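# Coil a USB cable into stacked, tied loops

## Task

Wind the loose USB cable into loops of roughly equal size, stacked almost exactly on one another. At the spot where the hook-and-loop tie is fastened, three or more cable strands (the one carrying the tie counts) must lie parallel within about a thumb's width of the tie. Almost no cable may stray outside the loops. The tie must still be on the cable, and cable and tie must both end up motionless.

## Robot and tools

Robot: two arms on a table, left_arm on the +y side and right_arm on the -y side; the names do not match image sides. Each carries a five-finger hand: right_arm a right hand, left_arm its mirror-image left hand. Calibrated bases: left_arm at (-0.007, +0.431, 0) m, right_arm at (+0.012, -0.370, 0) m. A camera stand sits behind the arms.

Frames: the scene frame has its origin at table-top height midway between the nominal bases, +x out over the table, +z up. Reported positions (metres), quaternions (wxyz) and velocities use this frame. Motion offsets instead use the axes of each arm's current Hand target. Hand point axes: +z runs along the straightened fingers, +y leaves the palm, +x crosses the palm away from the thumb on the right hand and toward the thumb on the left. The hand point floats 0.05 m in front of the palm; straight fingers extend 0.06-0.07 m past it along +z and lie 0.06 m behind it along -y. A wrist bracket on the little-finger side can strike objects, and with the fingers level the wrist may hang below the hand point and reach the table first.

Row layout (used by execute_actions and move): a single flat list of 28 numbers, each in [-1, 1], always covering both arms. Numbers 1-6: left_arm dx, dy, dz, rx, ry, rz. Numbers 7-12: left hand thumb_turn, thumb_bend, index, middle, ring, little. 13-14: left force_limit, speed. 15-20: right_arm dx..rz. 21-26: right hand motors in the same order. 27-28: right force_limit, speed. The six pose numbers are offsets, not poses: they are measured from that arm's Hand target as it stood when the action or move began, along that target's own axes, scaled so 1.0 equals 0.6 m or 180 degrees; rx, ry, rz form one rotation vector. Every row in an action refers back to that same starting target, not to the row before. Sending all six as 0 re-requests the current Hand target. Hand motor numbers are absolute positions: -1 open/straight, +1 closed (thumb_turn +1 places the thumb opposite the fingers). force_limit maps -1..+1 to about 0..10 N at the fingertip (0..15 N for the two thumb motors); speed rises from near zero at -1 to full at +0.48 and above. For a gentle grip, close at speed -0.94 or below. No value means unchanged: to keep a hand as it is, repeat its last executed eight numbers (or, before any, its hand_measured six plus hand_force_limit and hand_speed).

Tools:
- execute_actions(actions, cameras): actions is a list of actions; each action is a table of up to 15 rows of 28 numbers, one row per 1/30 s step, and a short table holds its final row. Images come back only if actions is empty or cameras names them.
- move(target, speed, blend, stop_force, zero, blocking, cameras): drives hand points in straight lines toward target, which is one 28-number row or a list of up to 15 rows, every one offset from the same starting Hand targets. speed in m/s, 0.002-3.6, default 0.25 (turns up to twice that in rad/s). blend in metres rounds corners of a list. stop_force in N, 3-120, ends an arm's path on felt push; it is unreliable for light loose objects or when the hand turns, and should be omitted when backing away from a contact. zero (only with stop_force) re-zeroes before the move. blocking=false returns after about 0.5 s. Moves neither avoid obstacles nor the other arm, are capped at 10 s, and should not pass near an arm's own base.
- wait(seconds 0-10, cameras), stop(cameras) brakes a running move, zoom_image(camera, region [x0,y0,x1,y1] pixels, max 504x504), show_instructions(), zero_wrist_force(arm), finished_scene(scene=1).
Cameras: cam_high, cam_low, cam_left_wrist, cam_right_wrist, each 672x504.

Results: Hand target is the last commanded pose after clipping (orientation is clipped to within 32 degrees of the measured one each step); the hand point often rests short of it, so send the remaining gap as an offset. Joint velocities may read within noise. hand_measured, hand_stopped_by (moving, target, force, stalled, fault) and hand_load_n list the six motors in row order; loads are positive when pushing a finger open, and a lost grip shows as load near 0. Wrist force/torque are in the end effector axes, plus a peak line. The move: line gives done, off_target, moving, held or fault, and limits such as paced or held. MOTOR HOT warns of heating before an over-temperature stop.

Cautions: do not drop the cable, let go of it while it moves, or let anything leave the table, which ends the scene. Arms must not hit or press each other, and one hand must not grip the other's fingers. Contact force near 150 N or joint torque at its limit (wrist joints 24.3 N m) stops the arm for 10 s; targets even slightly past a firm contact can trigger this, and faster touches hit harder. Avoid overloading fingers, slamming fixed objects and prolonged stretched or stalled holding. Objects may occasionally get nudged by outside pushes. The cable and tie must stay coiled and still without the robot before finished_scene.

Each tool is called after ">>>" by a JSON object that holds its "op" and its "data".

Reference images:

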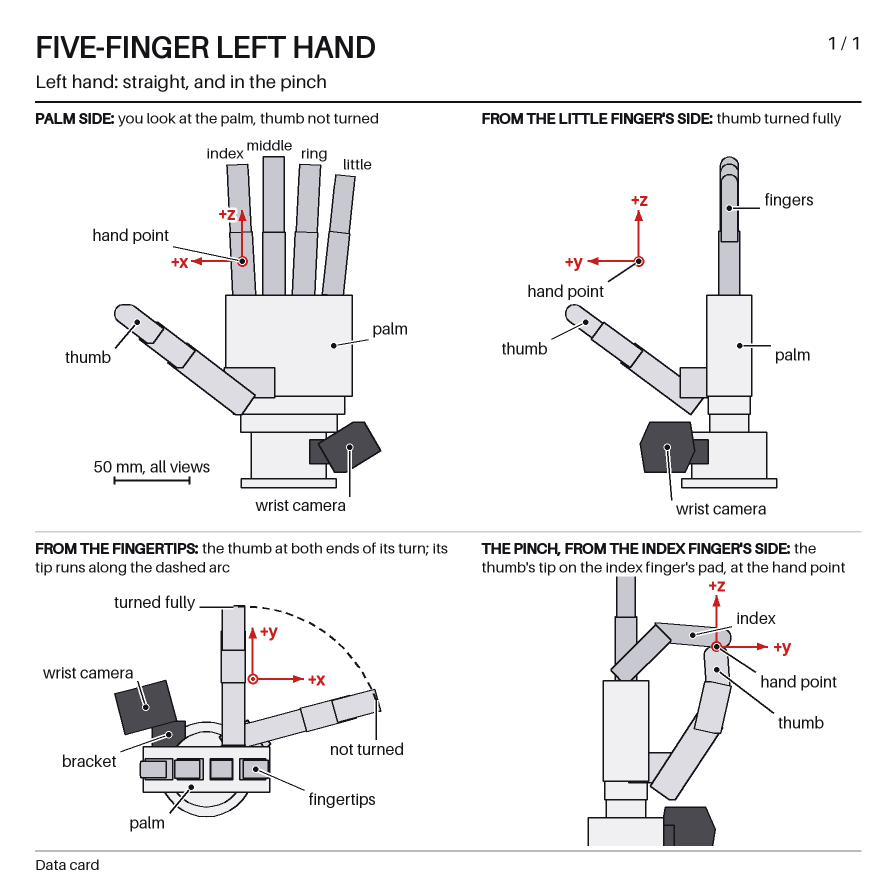

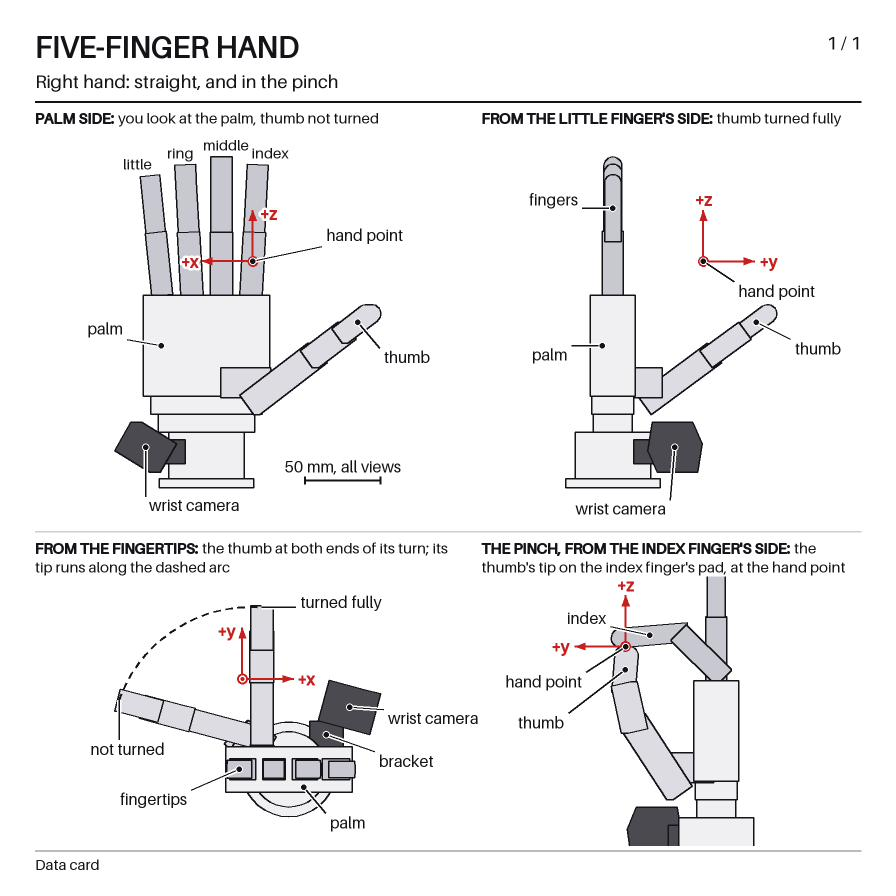

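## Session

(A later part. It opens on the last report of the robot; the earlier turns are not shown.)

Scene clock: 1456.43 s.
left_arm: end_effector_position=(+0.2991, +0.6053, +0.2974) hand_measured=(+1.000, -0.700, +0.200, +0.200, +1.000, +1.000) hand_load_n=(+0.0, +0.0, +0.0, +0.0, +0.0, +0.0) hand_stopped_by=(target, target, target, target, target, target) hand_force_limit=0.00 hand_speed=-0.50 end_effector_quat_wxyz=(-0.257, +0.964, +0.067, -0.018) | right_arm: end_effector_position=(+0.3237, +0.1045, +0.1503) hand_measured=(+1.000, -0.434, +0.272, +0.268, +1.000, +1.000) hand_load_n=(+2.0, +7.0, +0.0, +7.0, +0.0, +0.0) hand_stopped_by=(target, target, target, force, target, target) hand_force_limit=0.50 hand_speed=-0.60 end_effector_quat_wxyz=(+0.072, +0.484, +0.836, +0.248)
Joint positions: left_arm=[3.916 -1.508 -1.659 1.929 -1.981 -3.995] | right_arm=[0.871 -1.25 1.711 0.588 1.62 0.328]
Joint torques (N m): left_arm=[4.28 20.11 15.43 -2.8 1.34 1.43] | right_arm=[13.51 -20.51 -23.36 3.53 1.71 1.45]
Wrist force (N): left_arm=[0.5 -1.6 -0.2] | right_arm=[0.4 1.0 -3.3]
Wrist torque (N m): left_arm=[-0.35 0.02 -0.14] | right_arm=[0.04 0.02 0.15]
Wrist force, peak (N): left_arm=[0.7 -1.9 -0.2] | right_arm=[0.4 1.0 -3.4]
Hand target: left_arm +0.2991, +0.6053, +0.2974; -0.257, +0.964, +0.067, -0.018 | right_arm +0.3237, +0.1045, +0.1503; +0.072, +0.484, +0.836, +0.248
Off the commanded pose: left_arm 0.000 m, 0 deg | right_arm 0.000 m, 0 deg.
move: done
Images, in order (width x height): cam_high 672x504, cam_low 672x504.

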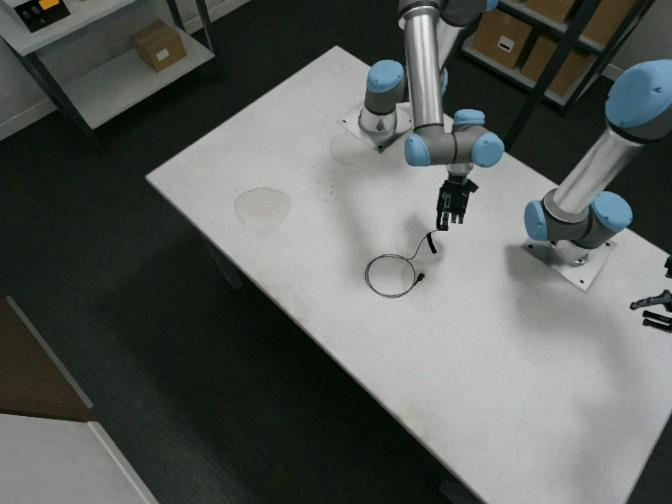

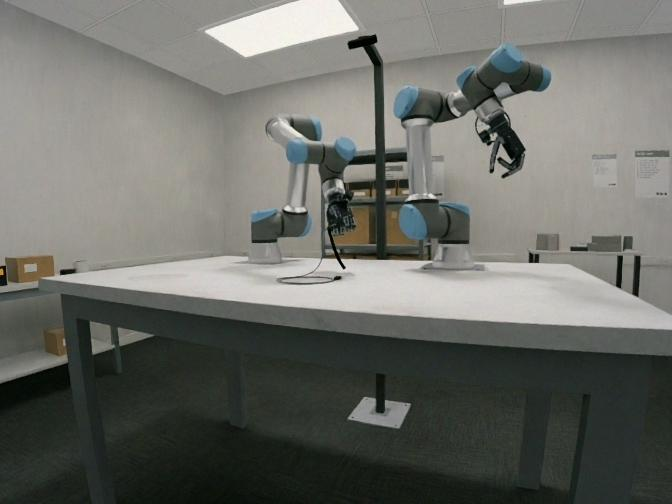

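>>> {"op": "move", "data": {"target": [[0,0,0,0,0,0,1,-0.7,0.2,0.2,1,1,0,-0.5,0.0267,0.0110,0.0490,0,0,0.0556,1,-0.426,0.272,0.272,1,1,0.5,-0.6]], "speed": 0.1}}

>>> {"op": "move", "data": {"target": [[0,0,0,0,0,0,1,-0.7,0.2,0.2,1,1,0,-0.5,0.0157,0.0175,0.0322,0,0,0.0667,1,-0.426,0.272,0.272,1,1,0.5,-0.6]], "speed": 0.1, "cameras": ["cam_high","cam_low"]}}

>>> {"op": "zoom_image", "data": {"camera": "cam_high", "region": [340, 200, 460, 320]}}

>>> {"op": "zoom_image", "data": {"camera": "cam_low", "region": [260, 200, 370, 300]}}

Scene clock: 1462.07 s.
left_arm: end_effector_position=(+0.2991, +0.6053, +0.2974) hand_measured=(+1.000, -0.700, +0.200, +0.200, +1.000, +1.000) hand_load_n=(+0.0, +0.0, +0.0, +0.0, +0.0, +0.0) hand_stopped_by=(target, target, target, target, target, target) hand_force_limit=0.00 hand_speed=-0.50 end_effector_quat_wxyz=(-0.257, +0.964, +0.067, -0.018) | right_arm: end_effector_position=(+0.3311, +0.1309, +0.1300) hand_measured=(+1.000, -0.434, +0.272, +0.268, +1.000, +1.000) hand_load_n=(+2.5, +7.0, +0.0, +7.0, +0.0, +0.0) hand_stopped_by=(target, target, target, force, target, target) hand_force_limit=0.50 hand_speed=-0.60 end_effector_quat_wxyz=(+0.050, +0.555, +0.791, +0.254)
Joint positions: left_arm=[3.916 -1.508 -1.659 1.929 -1.981 -3.995] | right_arm=[0.915 -1.149 1.613 0.588 1.641 0.541]
Joint torques (N m): left_arm=[4.21 20.4 14.77 -2.88 1.48 1.37] | right_arm=[14.12 -24.48 -22.53 3.43 1.76 1.4]
Wrist force (N): left_arm=[0.6 -1.7 -0.1] | right_arm=[0.5 0.7 -3.3]
Wrist torque (N m): left_arm=[-0.35 0.00 -0.13] | right_arm=[0.02 0.04 0.12]
Wrist force, peak (N): left_arm=[0.9 -1.8 -0.3] | right_arm=[0.9 0.9 -3.4]
Hand target: left_arm +0.2991, +0.6053, +0.2974; -0.257, +0.964, +0.067, -0.018 | right_arm +0.3311, +0.1309, +0.1299; +0.050, +0.555, +0.790, +0.254
Off the commanded pose: left_arm 0.000 m, 0 deg | right_arm 0.000 m, 0 deg.
move: done

Scene clock: 1463.70 s.
left_arm: end_effector_position=(+0.2991, +0.6053, +0.2974) hand_measured=(+1.000, -0.700, +0.200, +0.200, +1.000, +1.000) hand_load_n=(+0.0, +0.0, +0.0, +0.0, +0.0, +0.0) hand_stopped_by=(target, target, target, target, target, target) hand_force_limit=0.00 hand_speed=-0.50 end_effector_quat_wxyz=(-0.257, +0.964, +0.067, -0.018) | right_arm: end_effector_position=(+0.3434, +0.1487, +0.1199) hand_measured=(+1.000, -0.434, +0.272, +0.268, +1.000, +1.000) hand_load_n=(+2.0, +7.0, +0.0, +7.0, +0.0, +0.0) hand_stopped_by=(target, target, target, force, target, target) hand_force_limit=0.50 hand_speed=-0.60 end_effector_quat_wxyz=(+0.023, +0.635, +0.728, +0.258)
Joint positions: left_arm=[3.916 -1.508 -1.659 1.929 -1.981 -3.995] | right_arm=[0.931 -1.071 1.504 0.62 1.649 0.764]
Joint torques (N m): left_arm=[4.87 20.28 16.06 -2.68 1.33 1.46] | right_arm=[13.68 -28.6 -22.68 3.64 1.91 1.12]
Wrist force (N): left_arm=[0.6 -1.6 -0.1] | right_arm=[0.6 0.9 -2.7]
Wrist torque (N m): left_arm=[-0.35 -0.01 -0.13] | right_arm=[-0.01 0.02 0.12]
Wrist force, peak (N): left_arm=[0.8 -1.8 -0.1] | right_arm=[0.4 1.2 -3.2]
Hand target: left_arm +0.2991, +0.6053, +0.2974; -0.257, +0.964, +0.067, -0.018 | right_arm +0.3435, +0.1488, +0.1199; +0.023, +0.635, +0.728, +0.258
Off the commanded pose: left_arm 0.000 m, 0 deg | right_arm 0.000 m, 0 deg.
move: done
Images, in order (width x height): cam_high 672x504, cam_low 672x504.

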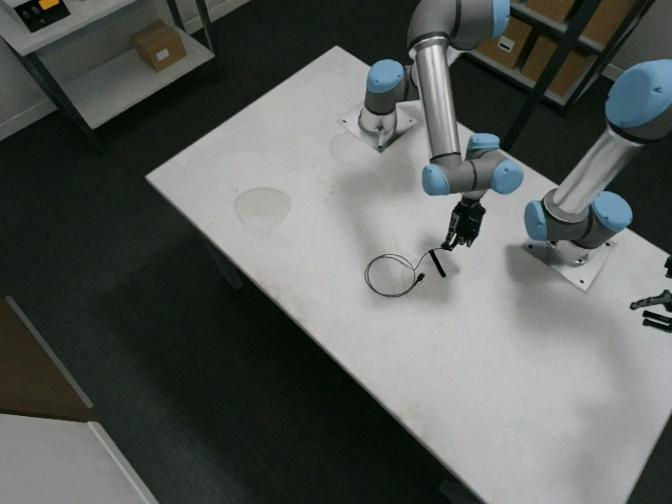

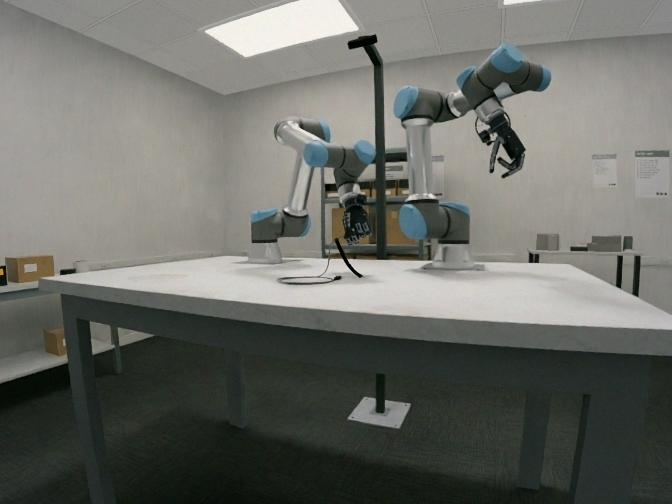

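Scaled by 4.200 from the camera's 672x504 image, which has a finer 960x720 frame.

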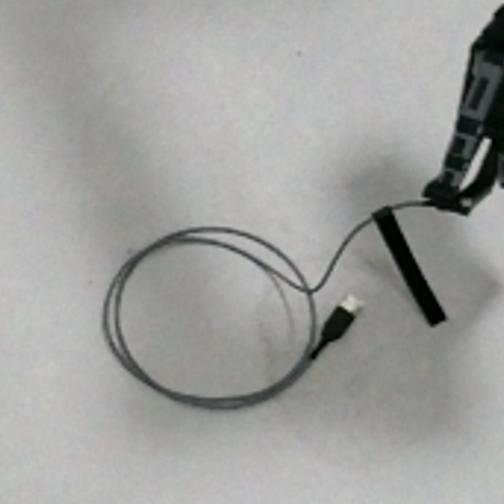

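Scaled by 4.582 from the camera's 672x504 image, which has a finer 960x720 frame.

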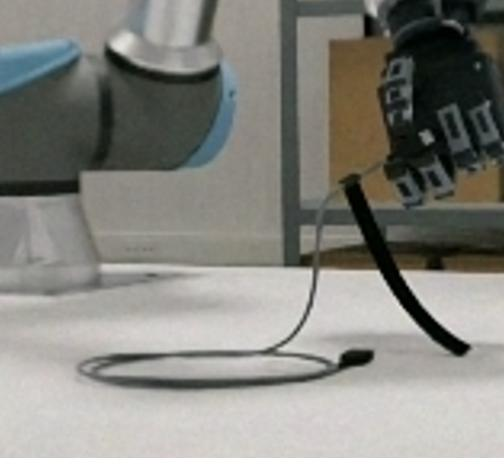

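>>> {"op": "move", "data": {"target": [[0,0,0,0,0,0,1,-0.7,0.2,0.2,1,1,0,-0.5,0.0473,0.0162,0.0360,0,0,0.1,1,-0.426,0.272,0.272,1,1,0.5,-0.6]], "speed": 0.1, "cameras": ["cam_high","cam_low"]}}

>>> {"op": "zoom_image", "data": {"camera": "cam_high", "region": [340, 200, 460, 320]}}

>>> {"op": "zoom_image", "data": {"camera": "cam_low", "region": [260, 200, 370, 300]}}

Scene clock: 1469.17 s.
left_arm: end_effector_position=(+0.2991, +0.6053, +0.2974) hand_measured=(+1.000, -0.700, +0.200, +0.200, +1.000, +1.000) hand_load_n=(+0.0, +0.0, +0.0, +0.0, +0.0, +0.0) hand_stopped_by=(target, target, target, target, target, target) hand_force_limit=0.00 hand_speed=-0.50 end_effector_quat_wxyz=(-0.257, +0.964, +0.067, -0.018) | right_arm: end_effector_position=(+0.3546, +0.1834, +0.1135) hand_measured=(+1.000, -0.434, +0.272, +0.268, +1.000, +1.000) hand_load_n=(+2.0, +7.0, +0.0, +7.0, +0.0, +0.0) hand_stopped_by=(target, target, target, force, target, target) hand_force_limit=0.50 hand_speed=-0.60 end_effector_quat_wxyz=(-0.017, +0.741, +0.620, +0.258)
Joint positions: left_arm=[3.916 -1.508 -1.659 1.929 -1.981 -3.995] | right_arm=[0.961 -0.948 1.295 0.708 1.664 1.104]
Joint torques (N m): left_arm=[4.11 19.85 16.17 -2.71 1.36 1.32] | right_arm=[14.05 -34.65 -23.57 3.69 1.93 1.29]
Wrist force (N): left_arm=[0.7 -1.6 -0.2] | right_arm=[0.1 0.9 -2.7]
Wrist torque (N m): left_arm=[-0.34 -0.02 -0.13] | right_arm=[0.01 0.12 0.07]
Wrist force, peak (N): left_arm=[0.8 -1.9 -0.1] | right_arm=[0.5 0.8 -3.2]
Hand target: left_arm +0.2991, +0.6053, +0.2974; -0.257, +0.964, +0.067, -0.018 | right_arm +0.3547, +0.1834, +0.1134; -0.017, +0.741, +0.620, +0.258
Off the commanded pose: left_arm 0.000 m, 0 deg | right_arm 0.000 m, 0 deg.
move: done
Images, in order (width x height): cam_high 672x504, cam_low 672x504.

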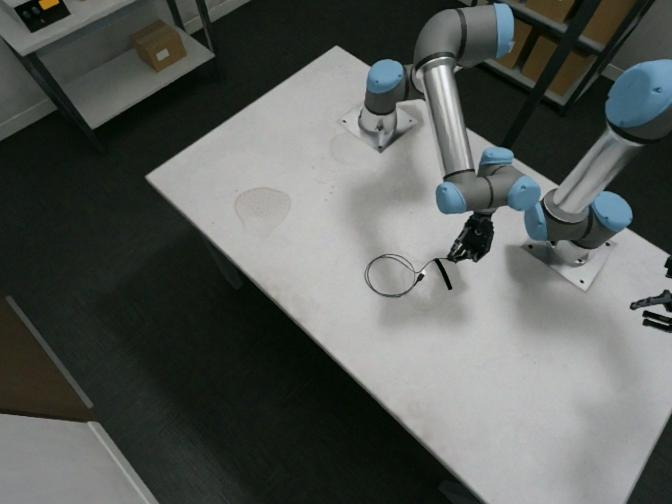

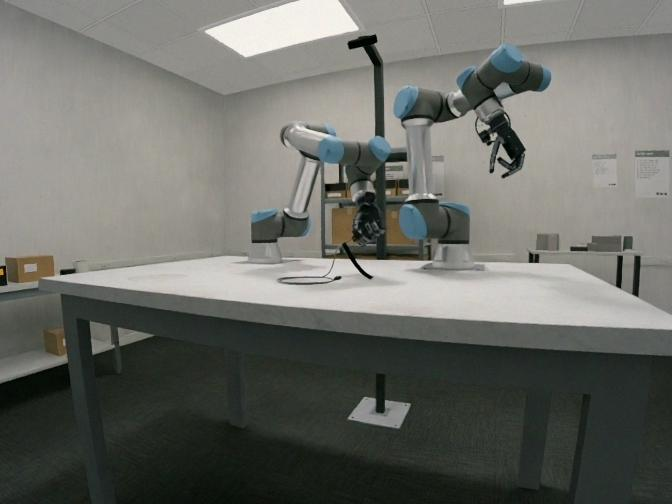

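Scaled by 4.200 from the camera's 672x504 image, which has a finer 960x720 frame.

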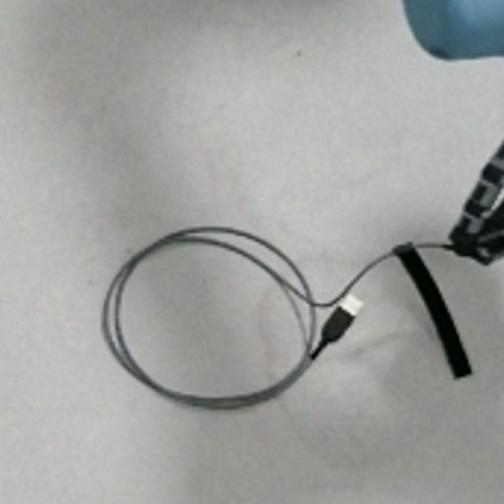

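Scaled by 4.582 from the camera's 672x504 image, which has a finer 960x720 frame.

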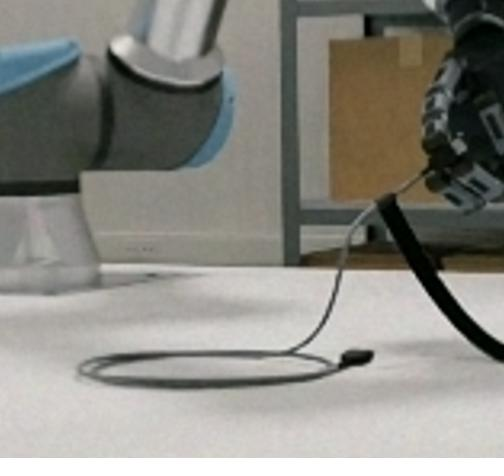

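>>> {"op": "move", "data": {"target": [[0,0,0,0,0,0,1,-0.7,0.2,0.2,1,1,0,-0.5,0.0443,0.0243,0.0445,0,0,0.1111,1,-0.426,0.272,0.272,1,1,0.5,-0.6]], "speed": 0.1, "cameras": ["cam_high","cam_low"]}}

>>> {"op": "zoom_image", "data": {"camera": "cam_high", "region": [340, 200, 460, 320]}}

>>> {"op": "zoom_image", "data": {"camera": "cam_low", "region": [260, 200, 370, 300]}}

Scene clock: 1473.97 s.
left_arm: end_effector_position=(+0.2991, +0.6053, +0.2974) hand_measured=(+1.000, -0.700, +0.200, +0.200, +1.000, +1.000) hand_load_n=(+0.0, +0.0, +0.0, +0.0, +0.0, +0.0) hand_stopped_by=(target, target, target, target, target, target) hand_force_limit=0.00 hand_speed=-0.50 end_effector_quat_wxyz=(-0.257, +0.964, +0.067, -0.018) | right_arm: end_effector_position=(+0.3804, +0.2134, +0.1053) hand_measured=(+1.000, -0.434, +0.272, +0.268, +1.000, +1.000) hand_load_n=(+2.0, +7.0, +0.0, +7.0, +0.5, +0.0) hand_stopped_by=(target, target, target, force, target, target) hand_force_limit=0.50 hand_speed=-0.60 end_effector_quat_wxyz=(-0.062, +0.837, +0.482, +0.251)
Joint positions: left_arm=[3.916 -1.508 -1.659 1.929 -1.981 -3.995] | right_arm=[0.948 -0.81 1.048 0.816 1.657 1.442]
Joint torques (N m): left_arm=[4.4 20.71 15.89 -2.74 1.4 1.39] | right_arm=[-12.98 -39.41 -24.19 3.58 1.08 1.01]
Wrist force (N): left_arm=[0.7 -1.5 -0.1] | right_arm=[-0.1 0.6 -2.8]
Wrist torque (N m): left_arm=[-0.34 -0.01 -0.14] | right_arm=[-0.02 0.19 0.01]
Wrist force, peak (N): left_arm=[0.7 -1.9 -0.3] | right_arm=[0.1 0.8 -3.1]
Hand target: left_arm +0.2991, +0.6053, +0.2974; -0.257, +0.964, +0.067, -0.018 | right_arm +0.3804, +0.2134, +0.1053; -0.062, +0.837, +0.482, +0.251
Off the commanded pose: left_arm 0.000 m, 0 deg | right_arm 0.000 m, 0 deg.
move: done
Images, in order (width x height): cam_high 672x504, cam_low 672x504.

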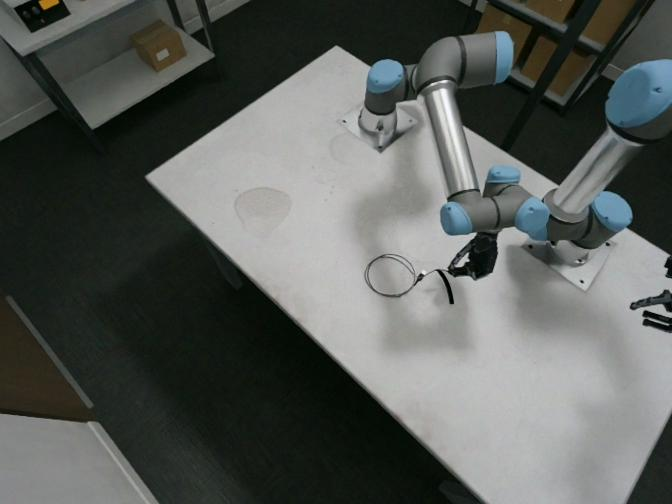

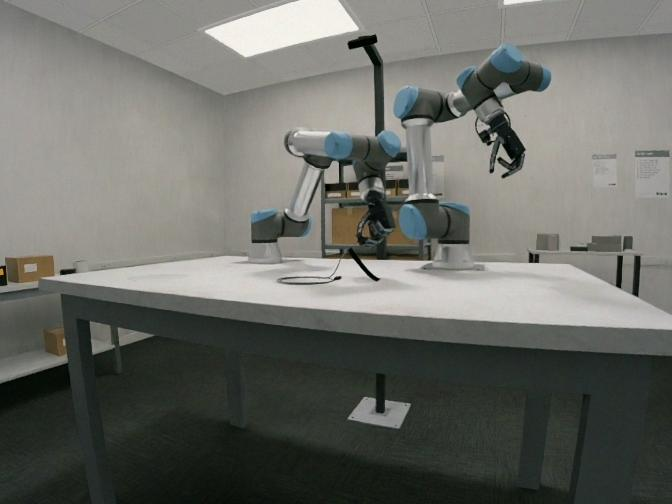

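Scaled by 4.200 from the camera's 672x504 image, which has a finer 960x720 frame.

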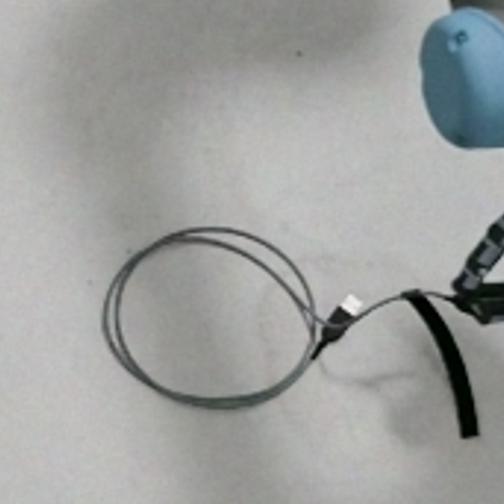

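Scaled by 4.582 from the camera's 672x504 image, which has a finer 960x720 frame.

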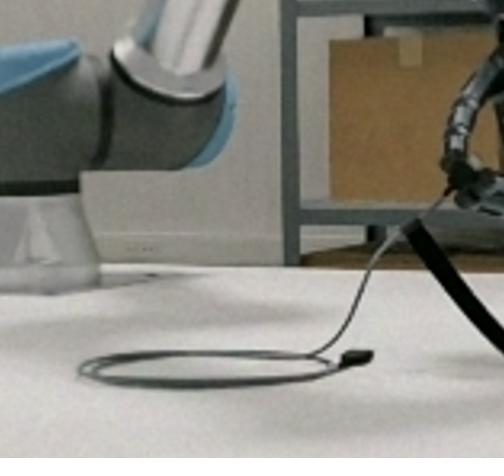

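>>> {"op": "move", "data": {"target": [[0,0,0,0,0,0,1,-0.7,0.2,0.2,1,1,0,-0.5,0.0663,0.1150,0.0767,0,0,0.1389,1,-0.426,0.272,0.272,1,1,0.5,-0.6]], "speed": 0.1, "cameras": ["cam_high","cam_low"]}}

>>> {"op": "zoom_image", "data": {"camera": "cam_high", "region": [340, 200, 460, 320]}}

>>> {"op": "zoom_image", "data": {"camera": "cam_low", "region": [260, 200, 370, 300]}}

Scene clock: 1479.33 s.
left_arm: end_effector_position=(+0.2991, +0.6053, +0.2974) hand_measured=(+1.000, -0.700, +0.200, +0.200, +1.000, +1.000) hand_load_n=(+0.0, +0.0, +0.5, +0.0, +0.0, +0.0) hand_stopped_by=(target, target, target, target, target, target) hand_force_limit=0.00 hand_speed=-0.50 end_effector_quat_wxyz=(-0.257, +0.964, +0.067, -0.018) | right_arm: end_effector_position=(+0.4711, +0.2237, +0.0941) hand_measured=(+1.000, -0.434, +0.272, +0.268, +1.000, +1.000) hand_load_n=(+2.0, +7.5, +0.0, +6.5, +0.0, +0.5) hand_stopped_by=(target, target, target, force, target, target) hand_force_limit=0.50 hand_speed=-0.60 end_effector_quat_wxyz=(-0.115, +0.922, +0.289, +0.232)
Joint positions: left_arm=[3.916 -1.508 -1.659 1.929 -1.981 -3.995] | right_arm=[0.824 -0.588 0.634 1.003 1.596 1.77]
Joint torques (N m): left_arm=[4.37 19.91 15.42 -2.95 1.3 1.45] | right_arm=[-13.26 -46.04 -24.41 3.51 -1.65 1.16]
Wrist force (N): left_arm=[0.6 -1.7 -0.1] | right_arm=[0.1 0.2 -2.8]
Wrist torque (N m): left_arm=[-0.36 -0.01 -0.13] | right_arm=[-0.07 0.12 -0.03]
Wrist force, peak (N): left_arm=[1.0 -1.8 -0.2] | right_arm=[0.0 0.8 -3.0]
Hand target: left_arm +0.2991, +0.6053, +0.2974; -0.257, +0.964, +0.067, -0.018 | right_arm +0.4711, +0.2237, +0.0941; -0.115, +0.922, +0.289, +0.232
Off the commanded pose: left_arm 0.000 m, 0 deg | right_arm 0.000 m, 0 deg.
move: done
Images, in order (width x height): cam_high 672x504, cam_low 672x504.

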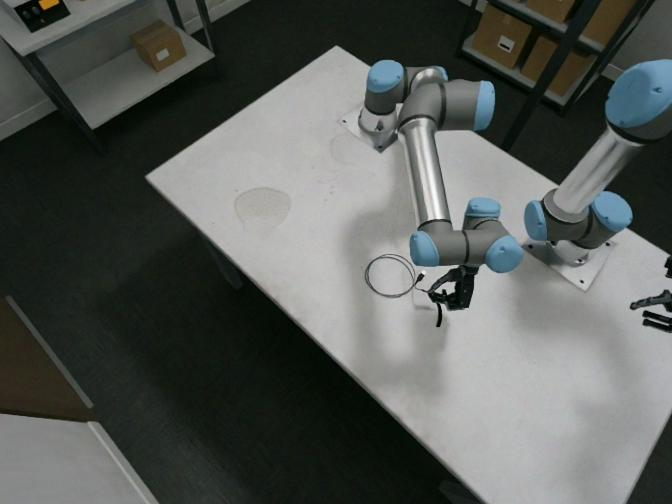

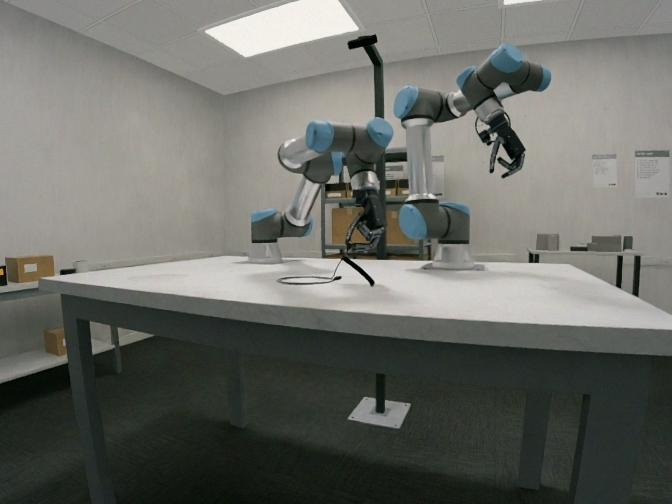

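Scaled by 4.200 from the camera's 672x504 image, which has a finer 960x720 frame.

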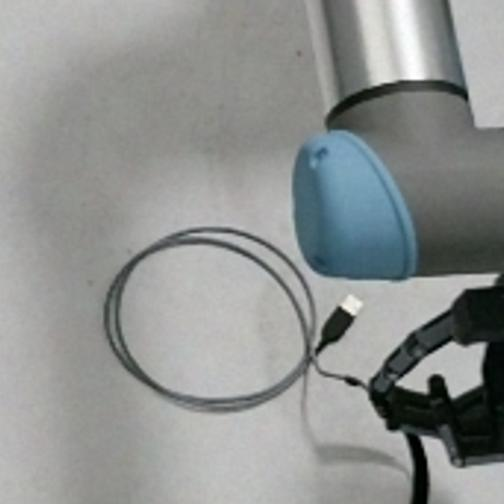

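Scaled by 4.582 from the camera's 672x504 image, which has a finer 960x720 frame.

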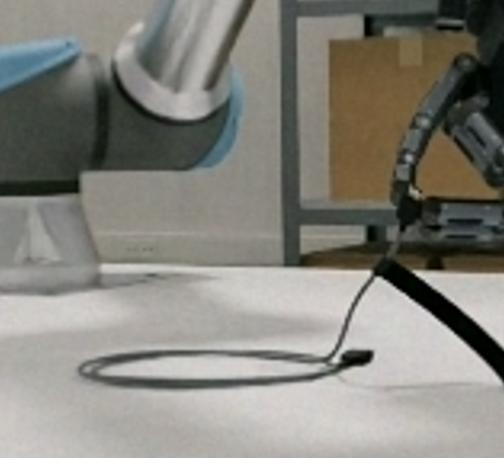

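>>> {"op": "move", "data": {"target": [[0,0,0,0,0,0,1,-0.7,0.2,0.2,1,1,0,-0.5,0.0150,0.0645,0.0327,0,0,0.1389,1,-0.426,0.272,0.272,1,1,0.5,-0.6]], "speed": 0.1, "cameras": ["cam_high","cam_low","cam_right_wrist"]}}

>>> {"op": "zoom_image", "data": {"camera": "cam_high", "region": [340, 200, 460, 320]}}

>>> {"op": "zoom_image", "data": {"camera": "cam_low", "region": [260, 220, 360, 300]}}

Scene clock: 1484.97 s.
left_arm: end_effector_position=(+0.2991, +0.6053, +0.2974) hand_measured=(+1.000, -0.700, +0.200, +0.200, +1.000, +1.000) hand_load_n=(+0.0, +0.0, +0.0, +0.0, +0.0, +0.0) hand_stopped_by=(target, target, target, target, target, target) hand_force_limit=0.00 hand_speed=-0.50 end_effector_quat_wxyz=(-0.257, +0.964, +0.067, -0.018) | right_arm: end_effector_position=(+0.5074, +0.2036, +0.0786) hand_measured=(+1.000, -0.434, +0.272, +0.268, +1.000, +1.000) hand_load_n=(+2.0, +7.5, +0.0, +7.0, +0.0, +0.0) hand_stopped_by=(target, target, target, force, target, target) hand_force_limit=0.50 hand_speed=-0.60 end_effector_quat_wxyz=(-0.162, +0.962, +0.083, +0.201)
Joint positions: left_arm=[3.916 -1.508 -1.659 1.929 -1.981 -3.995] | right_arm=[0.731 -0.516 0.509 1.054 1.55 2.126]
Joint torques (N m): left_arm=[3.54 20.17 15.85 -3.03 1.42 1.36] | right_arm=[-13.59 -47.08 -25.3 3.52 -1.71 1.08]
Wrist force (N): left_arm=[0.8 -1.8 0.0] | right_arm=[0.1 0.1 -2.4]
Wrist torque (N m): left_arm=[-0.37 -0.02 -0.13] | right_arm=[-0.09 0.12 -0.05]
Wrist force, peak (N): left_arm=[0.6 -1.9 -0.2] | right_arm=[0.0 0.4 -2.9]
Hand target: left_arm +0.2991, +0.6053, +0.2974; -0.257, +0.964, +0.067, -0.018 | right_arm +0.5074, +0.2036, +0.0785; -0.162, +0.962, +0.083, +0.201
Off the commanded pose: left_arm 0.000 m, 0 deg | right_arm 0.000 m, 0 deg.
move: done
camera_calibration:
cam_right_wrist: T_world_to_cam=[[0.473083, -0.87109, -0.131891, -0.0542931], [-0.876799, -0.480145, 0.0261645, 0.538323], [-0.0861185, 0.103264, -0.990919, 0.209642], [0, 0, 0, 1]] pos_world=[0.51574, 0.18953, 0.186493]
Images, in order (width x height): cam_high 672x504, cam_low 672x504, cam_right_wrist 672x504.

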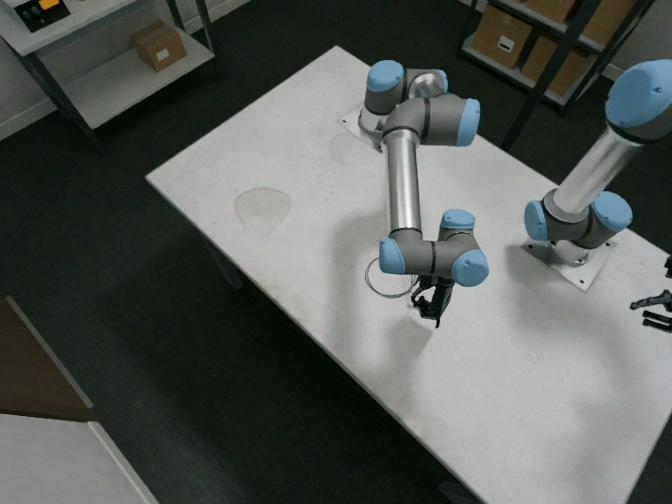

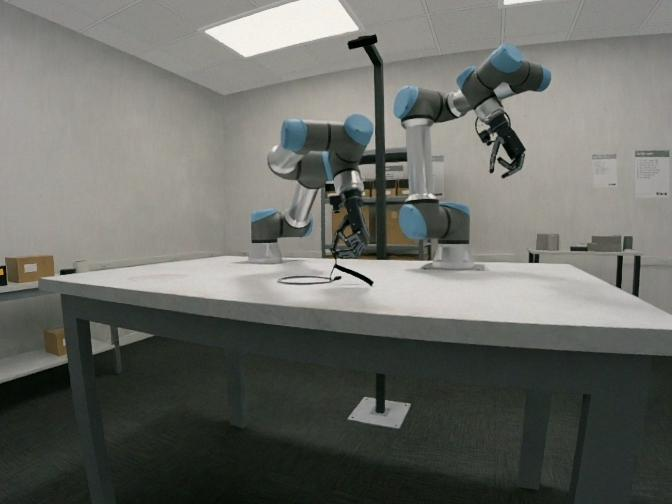

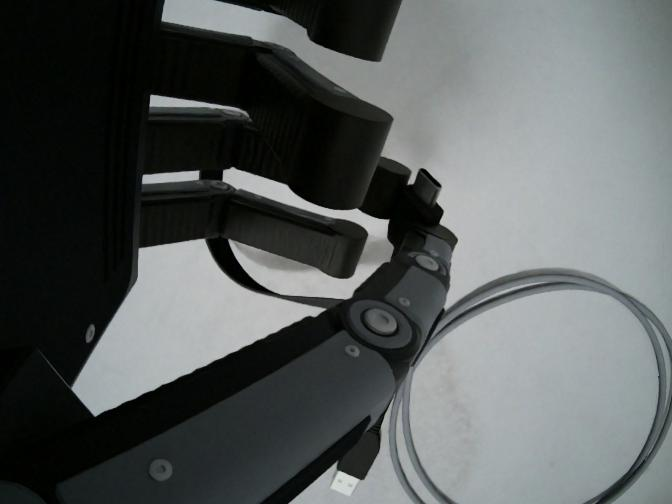

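Scaled by 4.200 from the camera's 672x504 image, which has a finer 960x720 frame.

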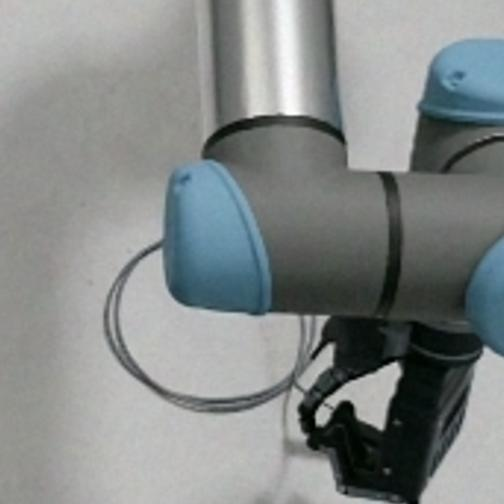

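Scaled by 5.040 from the camera's 672x504 image, which has a finer 960x720 frame.

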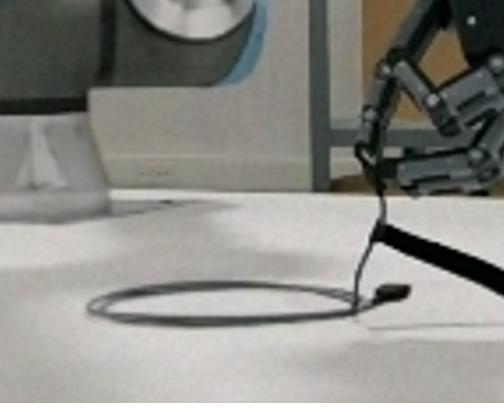

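>>> {"op": "move", "data": {"target": [[0,0,0,0,0,0,1,-0.7,0.2,0.2,1,1,0,-0.5,0.0338,0.0313,0.0180,0,0,0.1111,1,-0.426,0.272,0.272,1,1,0.5,-0.6]], "speed": 0.1, "cameras": ["cam_high","cam_low","cam_right_wrist"]}}

>>> {"op": "zoom_image", "data": {"camera": "cam_right_wrist", "region": [340, 180, 672, 504]}}

>>> {"op": "zoom_image", "data": {"camera": "cam_low", "region": [260, 220, 360, 300]}}

Scene clock: 1490.87 s.
left_arm: end_effector_position=(+0.2991, +0.6053, +0.2974) hand_measured=(+1.000, -0.700, +0.200, +0.200, +1.000, +1.000) hand_load_n=(+0.0, +0.0, +0.5, +0.0, +0.0, +0.0) hand_stopped_by=(target, target, target, target, target, target) hand_force_limit=0.00 hand_speed=-0.50 end_effector_quat_wxyz=(-0.257, +0.964, +0.067, -0.018) | right_arm: end_effector_position=(+0.5339, +0.1917, +0.0724) hand_measured=(+1.000, -0.434, +0.272, +0.268, +1.000, +1.000) hand_load_n=(+2.0, +7.5, +0.0, +6.5, +0.0, +0.0) hand_stopped_by=(target, target, target, force, target, target) hand_force_limit=0.50 hand_speed=-0.60 end_effector_quat_wxyz=(-0.195, +0.962, -0.085, +0.170)
Joint positions: left_arm=[3.916 -1.508 -1.659 1.929 -1.981 -3.995] | right_arm=[0.661 -0.451 0.39 1.112 1.515 2.415]
Joint torques (N m): left_arm=[3.42 20.35 15.35 -2.78 1.36 1.46] | right_arm=[-13.36 -48.2 -23.35 3.66 -1.65 1.18]
Wrist force (N): left_arm=[0.6 -1.8 -0.2] | right_arm=[-0.2 0.2 -2.0]
Wrist torque (N m): left_arm=[-0.36 0.00 -0.13] | right_arm=[-0.10 0.12 -0.02]
Wrist force, peak (N): left_arm=[0.8 -1.8 -0.3] | right_arm=[-0.1 0.0 -2.6]
Hand target: left_arm +0.2991, +0.6053, +0.2974; -0.257, +0.964, +0.067, -0.018 | right_arm +0.5339, +0.1917, +0.0724; -0.195, +0.962, -0.086, +0.170
Off the commanded pose: left_arm 0.000 m, 0 deg | right_arm 0.000 m, 0 deg.
move: done
camera_calibration:
cam_right_wrist: T_world_to_cam=[[0.170658, -0.942761, -0.286493, 0.108412], [-0.97405, -0.205286, 0.0953117, 0.550105], [-0.148669, 0.262793, -0.95333, 0.2071], [0, 0, 0, 1]] pos_world=[0.548117, 0.16071, 0.176063]
Images, in order (width x height): cam_high 672x504, cam_low 672x504, cam_right_wrist 672x504.

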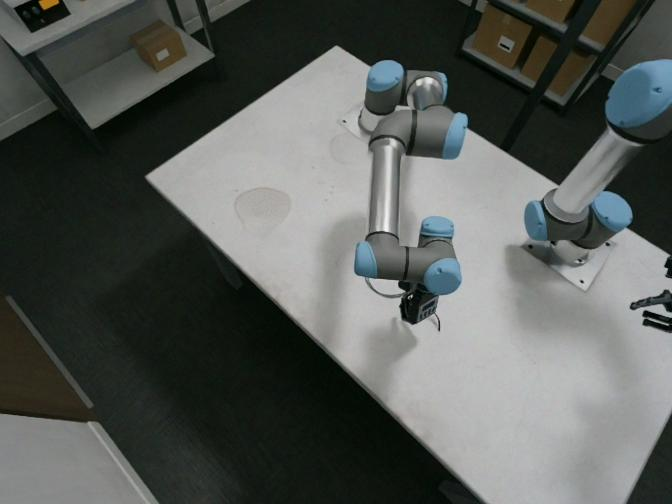

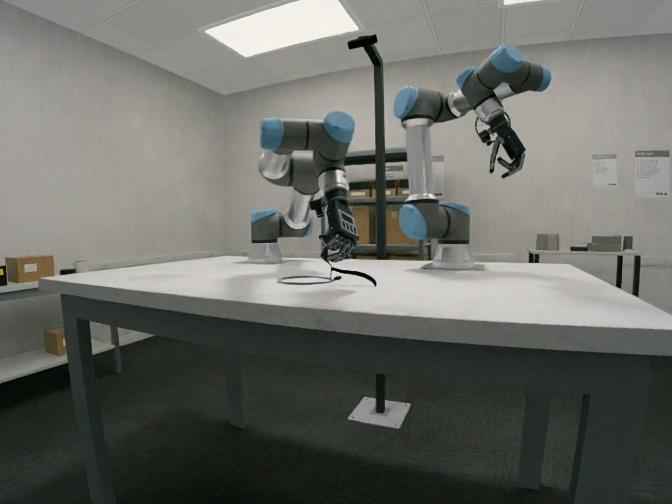

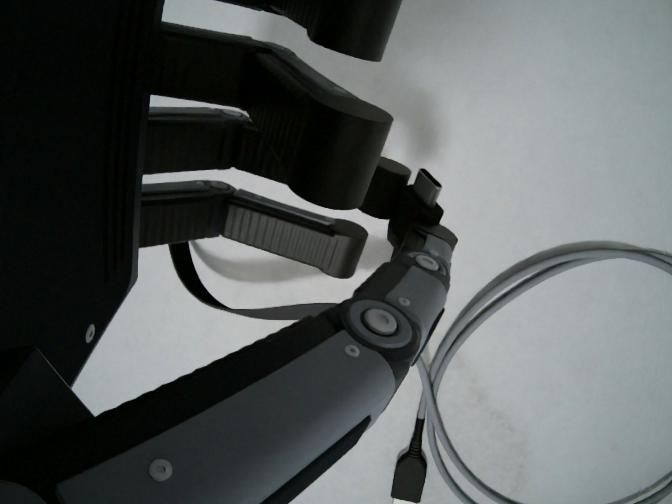

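Scaled by 1.518 from the camera's 672x504 image, which has a finer 960x720 frame.

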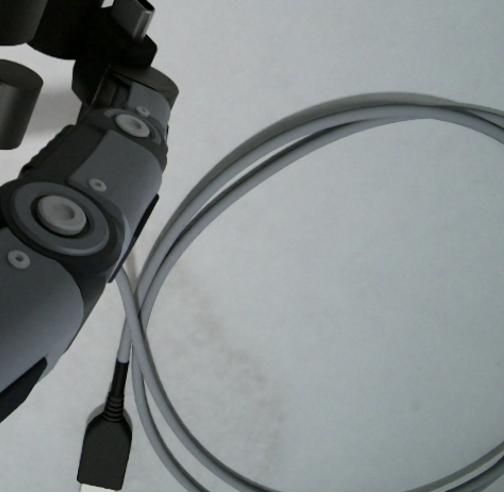

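Scaled by 5.040 from the camera's 672x504 image, which has a finer 960x720 frame.

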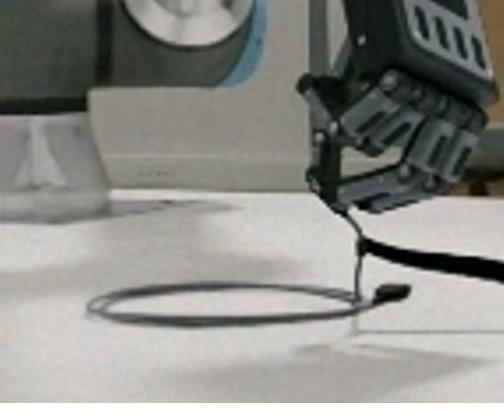

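>>> {"op": "move", "data": {"target": [[0,0,0,0,0,0,1,-0.7,0.2,0.2,1,1,0,-0.5,0.0378,0.0315,0.0125,0,0,0.0833,1,-0.426,0.272,0.272,1,1,0.5,-0.6]], "speed": 0.08}}

>>> {"op": "move", "data": {"target": [[0,0,0,0,0,0,1,-0.7,0.2,0.2,1,1,0,-0.5,0.0338,0.0258,0.0080,0,0,0.0833,1,-0.426,0.272,0.272,1,1,0.5,-0.6]], "speed": 0.08, "cameras": ["cam_high","cam_low","cam_right_wrist"]}}

>>> {"op": "zoom_image", "data": {"camera": "cam_right_wrist", "region": [340, 180, 672, 504]}}

>>> {"op": "zoom_image", "data": {"camera": "cam_low", "region": [260, 220, 360, 300]}}

Scene clock: 1496.17 s.
left_arm: end_effector_position=(+0.2991, +0.6053, +0.2974) hand_measured=(+1.000, -0.700, +0.200, +0.200, +1.000, +1.000) hand_load_n=(+0.0, +0.0, +0.5, +0.0, +0.0, +0.0) hand_stopped_by=(target, target, target, target, target, target) hand_force_limit=0.00 hand_speed=-0.50 end_effector_quat_wxyz=(-0.257, +0.964, +0.067, -0.018) | right_arm: end_effector_position=(+0.5557, +0.1719, +0.0649) hand_measured=(+1.000, -0.434, +0.272, +0.268, +1.000, +1.000) hand_load_n=(+1.5, +7.5, +0.0, +7.0, +0.0, +0.0) hand_stopped_by=(target, target, target, force, target, target) hand_force_limit=0.50 hand_speed=-0.60 end_effector_quat_wxyz=(-0.215, +0.943, -0.210, +0.143)
Joint positions: left_arm=[3.916 -1.508 -1.659 1.929 -1.981 -3.995] | right_arm=[0.594 -0.45 0.407 1.098 1.482 2.618]
Joint torques (N m): left_arm=[3.81 20.41 15.76 -2.91 1.32 1.45] | right_arm=[-13.69 -66.38 -7.53 -1.06 -1.85 1.33]
Wrist force (N): left_arm=[0.8 -1.7 -0.3] | right_arm=[-0.1 0.4 -1.7]
Wrist torque (N m): left_arm=[-0.35 -0.04 -0.12] | right_arm=[-0.09 0.09 0.01]
Wrist force, peak (N): left_arm=[0.6 -1.9 -0.1] | right_arm=[-0.1 0.7 -2.1]
Hand target: left_arm +0.2991, +0.6053, +0.2974; -0.257, +0.964, +0.067, -0.018 | right_arm +0.5558, +0.1719, +0.0649; -0.215, +0.943, -0.210, +0.143
Off the commanded pose: left_arm 0.000 m, 0 deg | right_arm 0.000 m, 0 deg.
move: done

Scene clock: 1498.33 s.
left_arm: end_effector_position=(+0.2991, +0.6053, +0.2974) hand_measured=(+1.000, -0.700, +0.200, +0.200, +1.000, +1.000) hand_load_n=(+0.0, +0.0, +0.0, +0.0, +0.5, +0.0) hand_stopped_by=(target, target, target, target, target, target) hand_force_limit=0.00 hand_speed=-0.50 end_effector_quat_wxyz=(-0.257, +0.964, +0.067, -0.018) | right_arm: end_effector_position=(+0.5700, +0.1516, +0.0572) hand_measured=(+1.000, -0.434, +0.272, +0.268, +1.000, +1.000) hand_load_n=(+1.5, +7.5, +0.0, +7.0, +0.0, +0.0) hand_stopped_by=(target, target, target, force, target, target) hand_force_limit=0.50 hand_speed=-0.60 end_effector_quat_wxyz=(-0.232, +0.907, -0.331, +0.114)
Joint positions: left_arm=[3.916 -1.508 -1.659 1.929 -1.981 -3.995] | right_arm=[0.532 -0.485 0.502 1.044 1.451 2.825]
Joint torques (N m): left_arm=[3.77 19.91 15.31 -2.93 1.31 1.33] | right_arm=[-13.8 -66.23 -8.72 -1.02 -1.73 1.35]
Wrist force (N): left_arm=[0.7 -1.7 -0.2] | right_arm=[0.1 -0.1 -1.7]
Wrist torque (N m): left_arm=[-0.36 -0.02 -0.13] | right_arm=[-0.17 0.06 0.02]
Wrist force, peak (N): left_arm=[0.7 -1.8 0.0] | right_arm=[0.0 0.2 -2.1]
Hand target: left_arm +0.2991, +0.6053, +0.2974; -0.257, +0.964, +0.067, -0.018 | right_arm +0.5700, +0.1516, +0.0572; -0.232, +0.907, -0.332, +0.114
Off the commanded pose: left_arm 0.000 m, 0 deg | right_arm 0.000 m, 0 deg.
move: done
camera_calibration:
cam_right_wrist: T_world_to_cam=[[-0.310705, -0.839594, -0.445583, 0.327892], [-0.940425, 0.203443, 0.27242, 0.487248], [-0.138071, 0.503679, -0.852786, 0.16024], [0, 0, 0, 1]] pos_world=[0.582222, 0.0954592, 0.150017]
Images, in order (width x height): cam_high 672x504, cam_low 672x504, cam_right_wrist 672x504.

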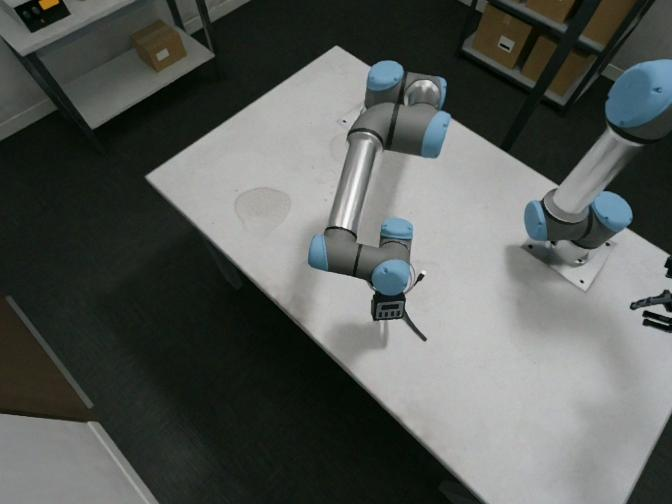

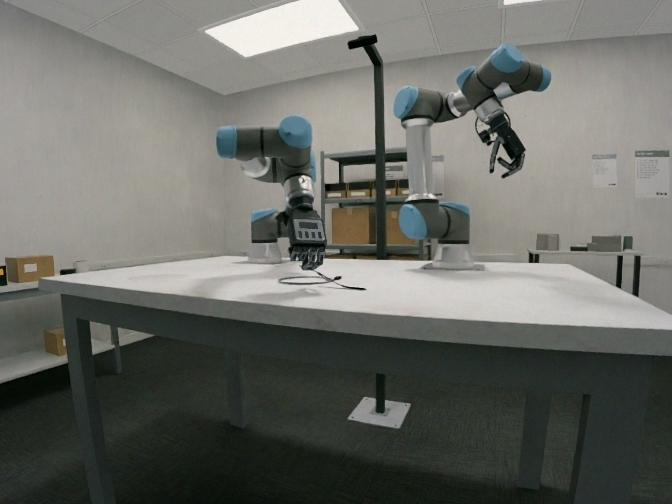

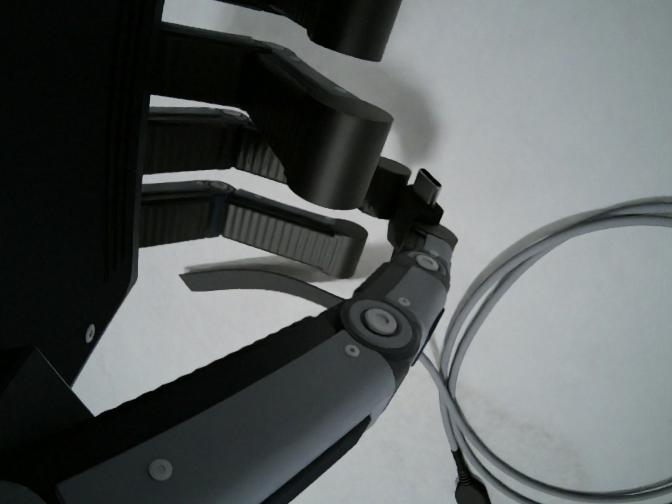

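Scaled by 1.518 from the camera's 672x504 image, which has a finer 960x720 frame.

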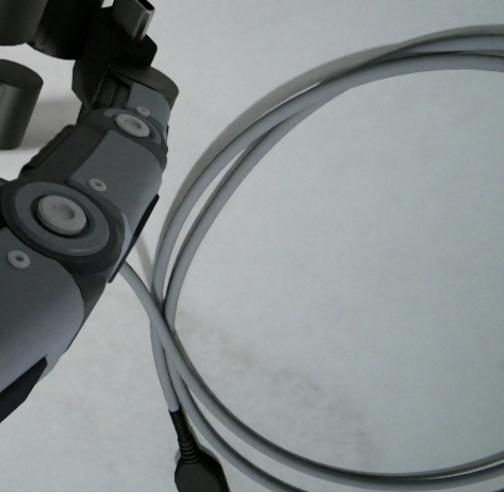

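Scaled by 5.040 from the camera's 672x504 image, which has a finer 960x720 frame.

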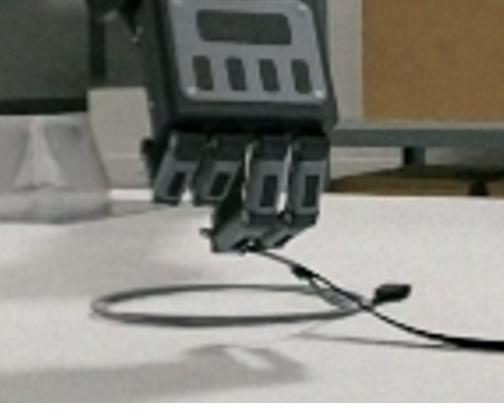

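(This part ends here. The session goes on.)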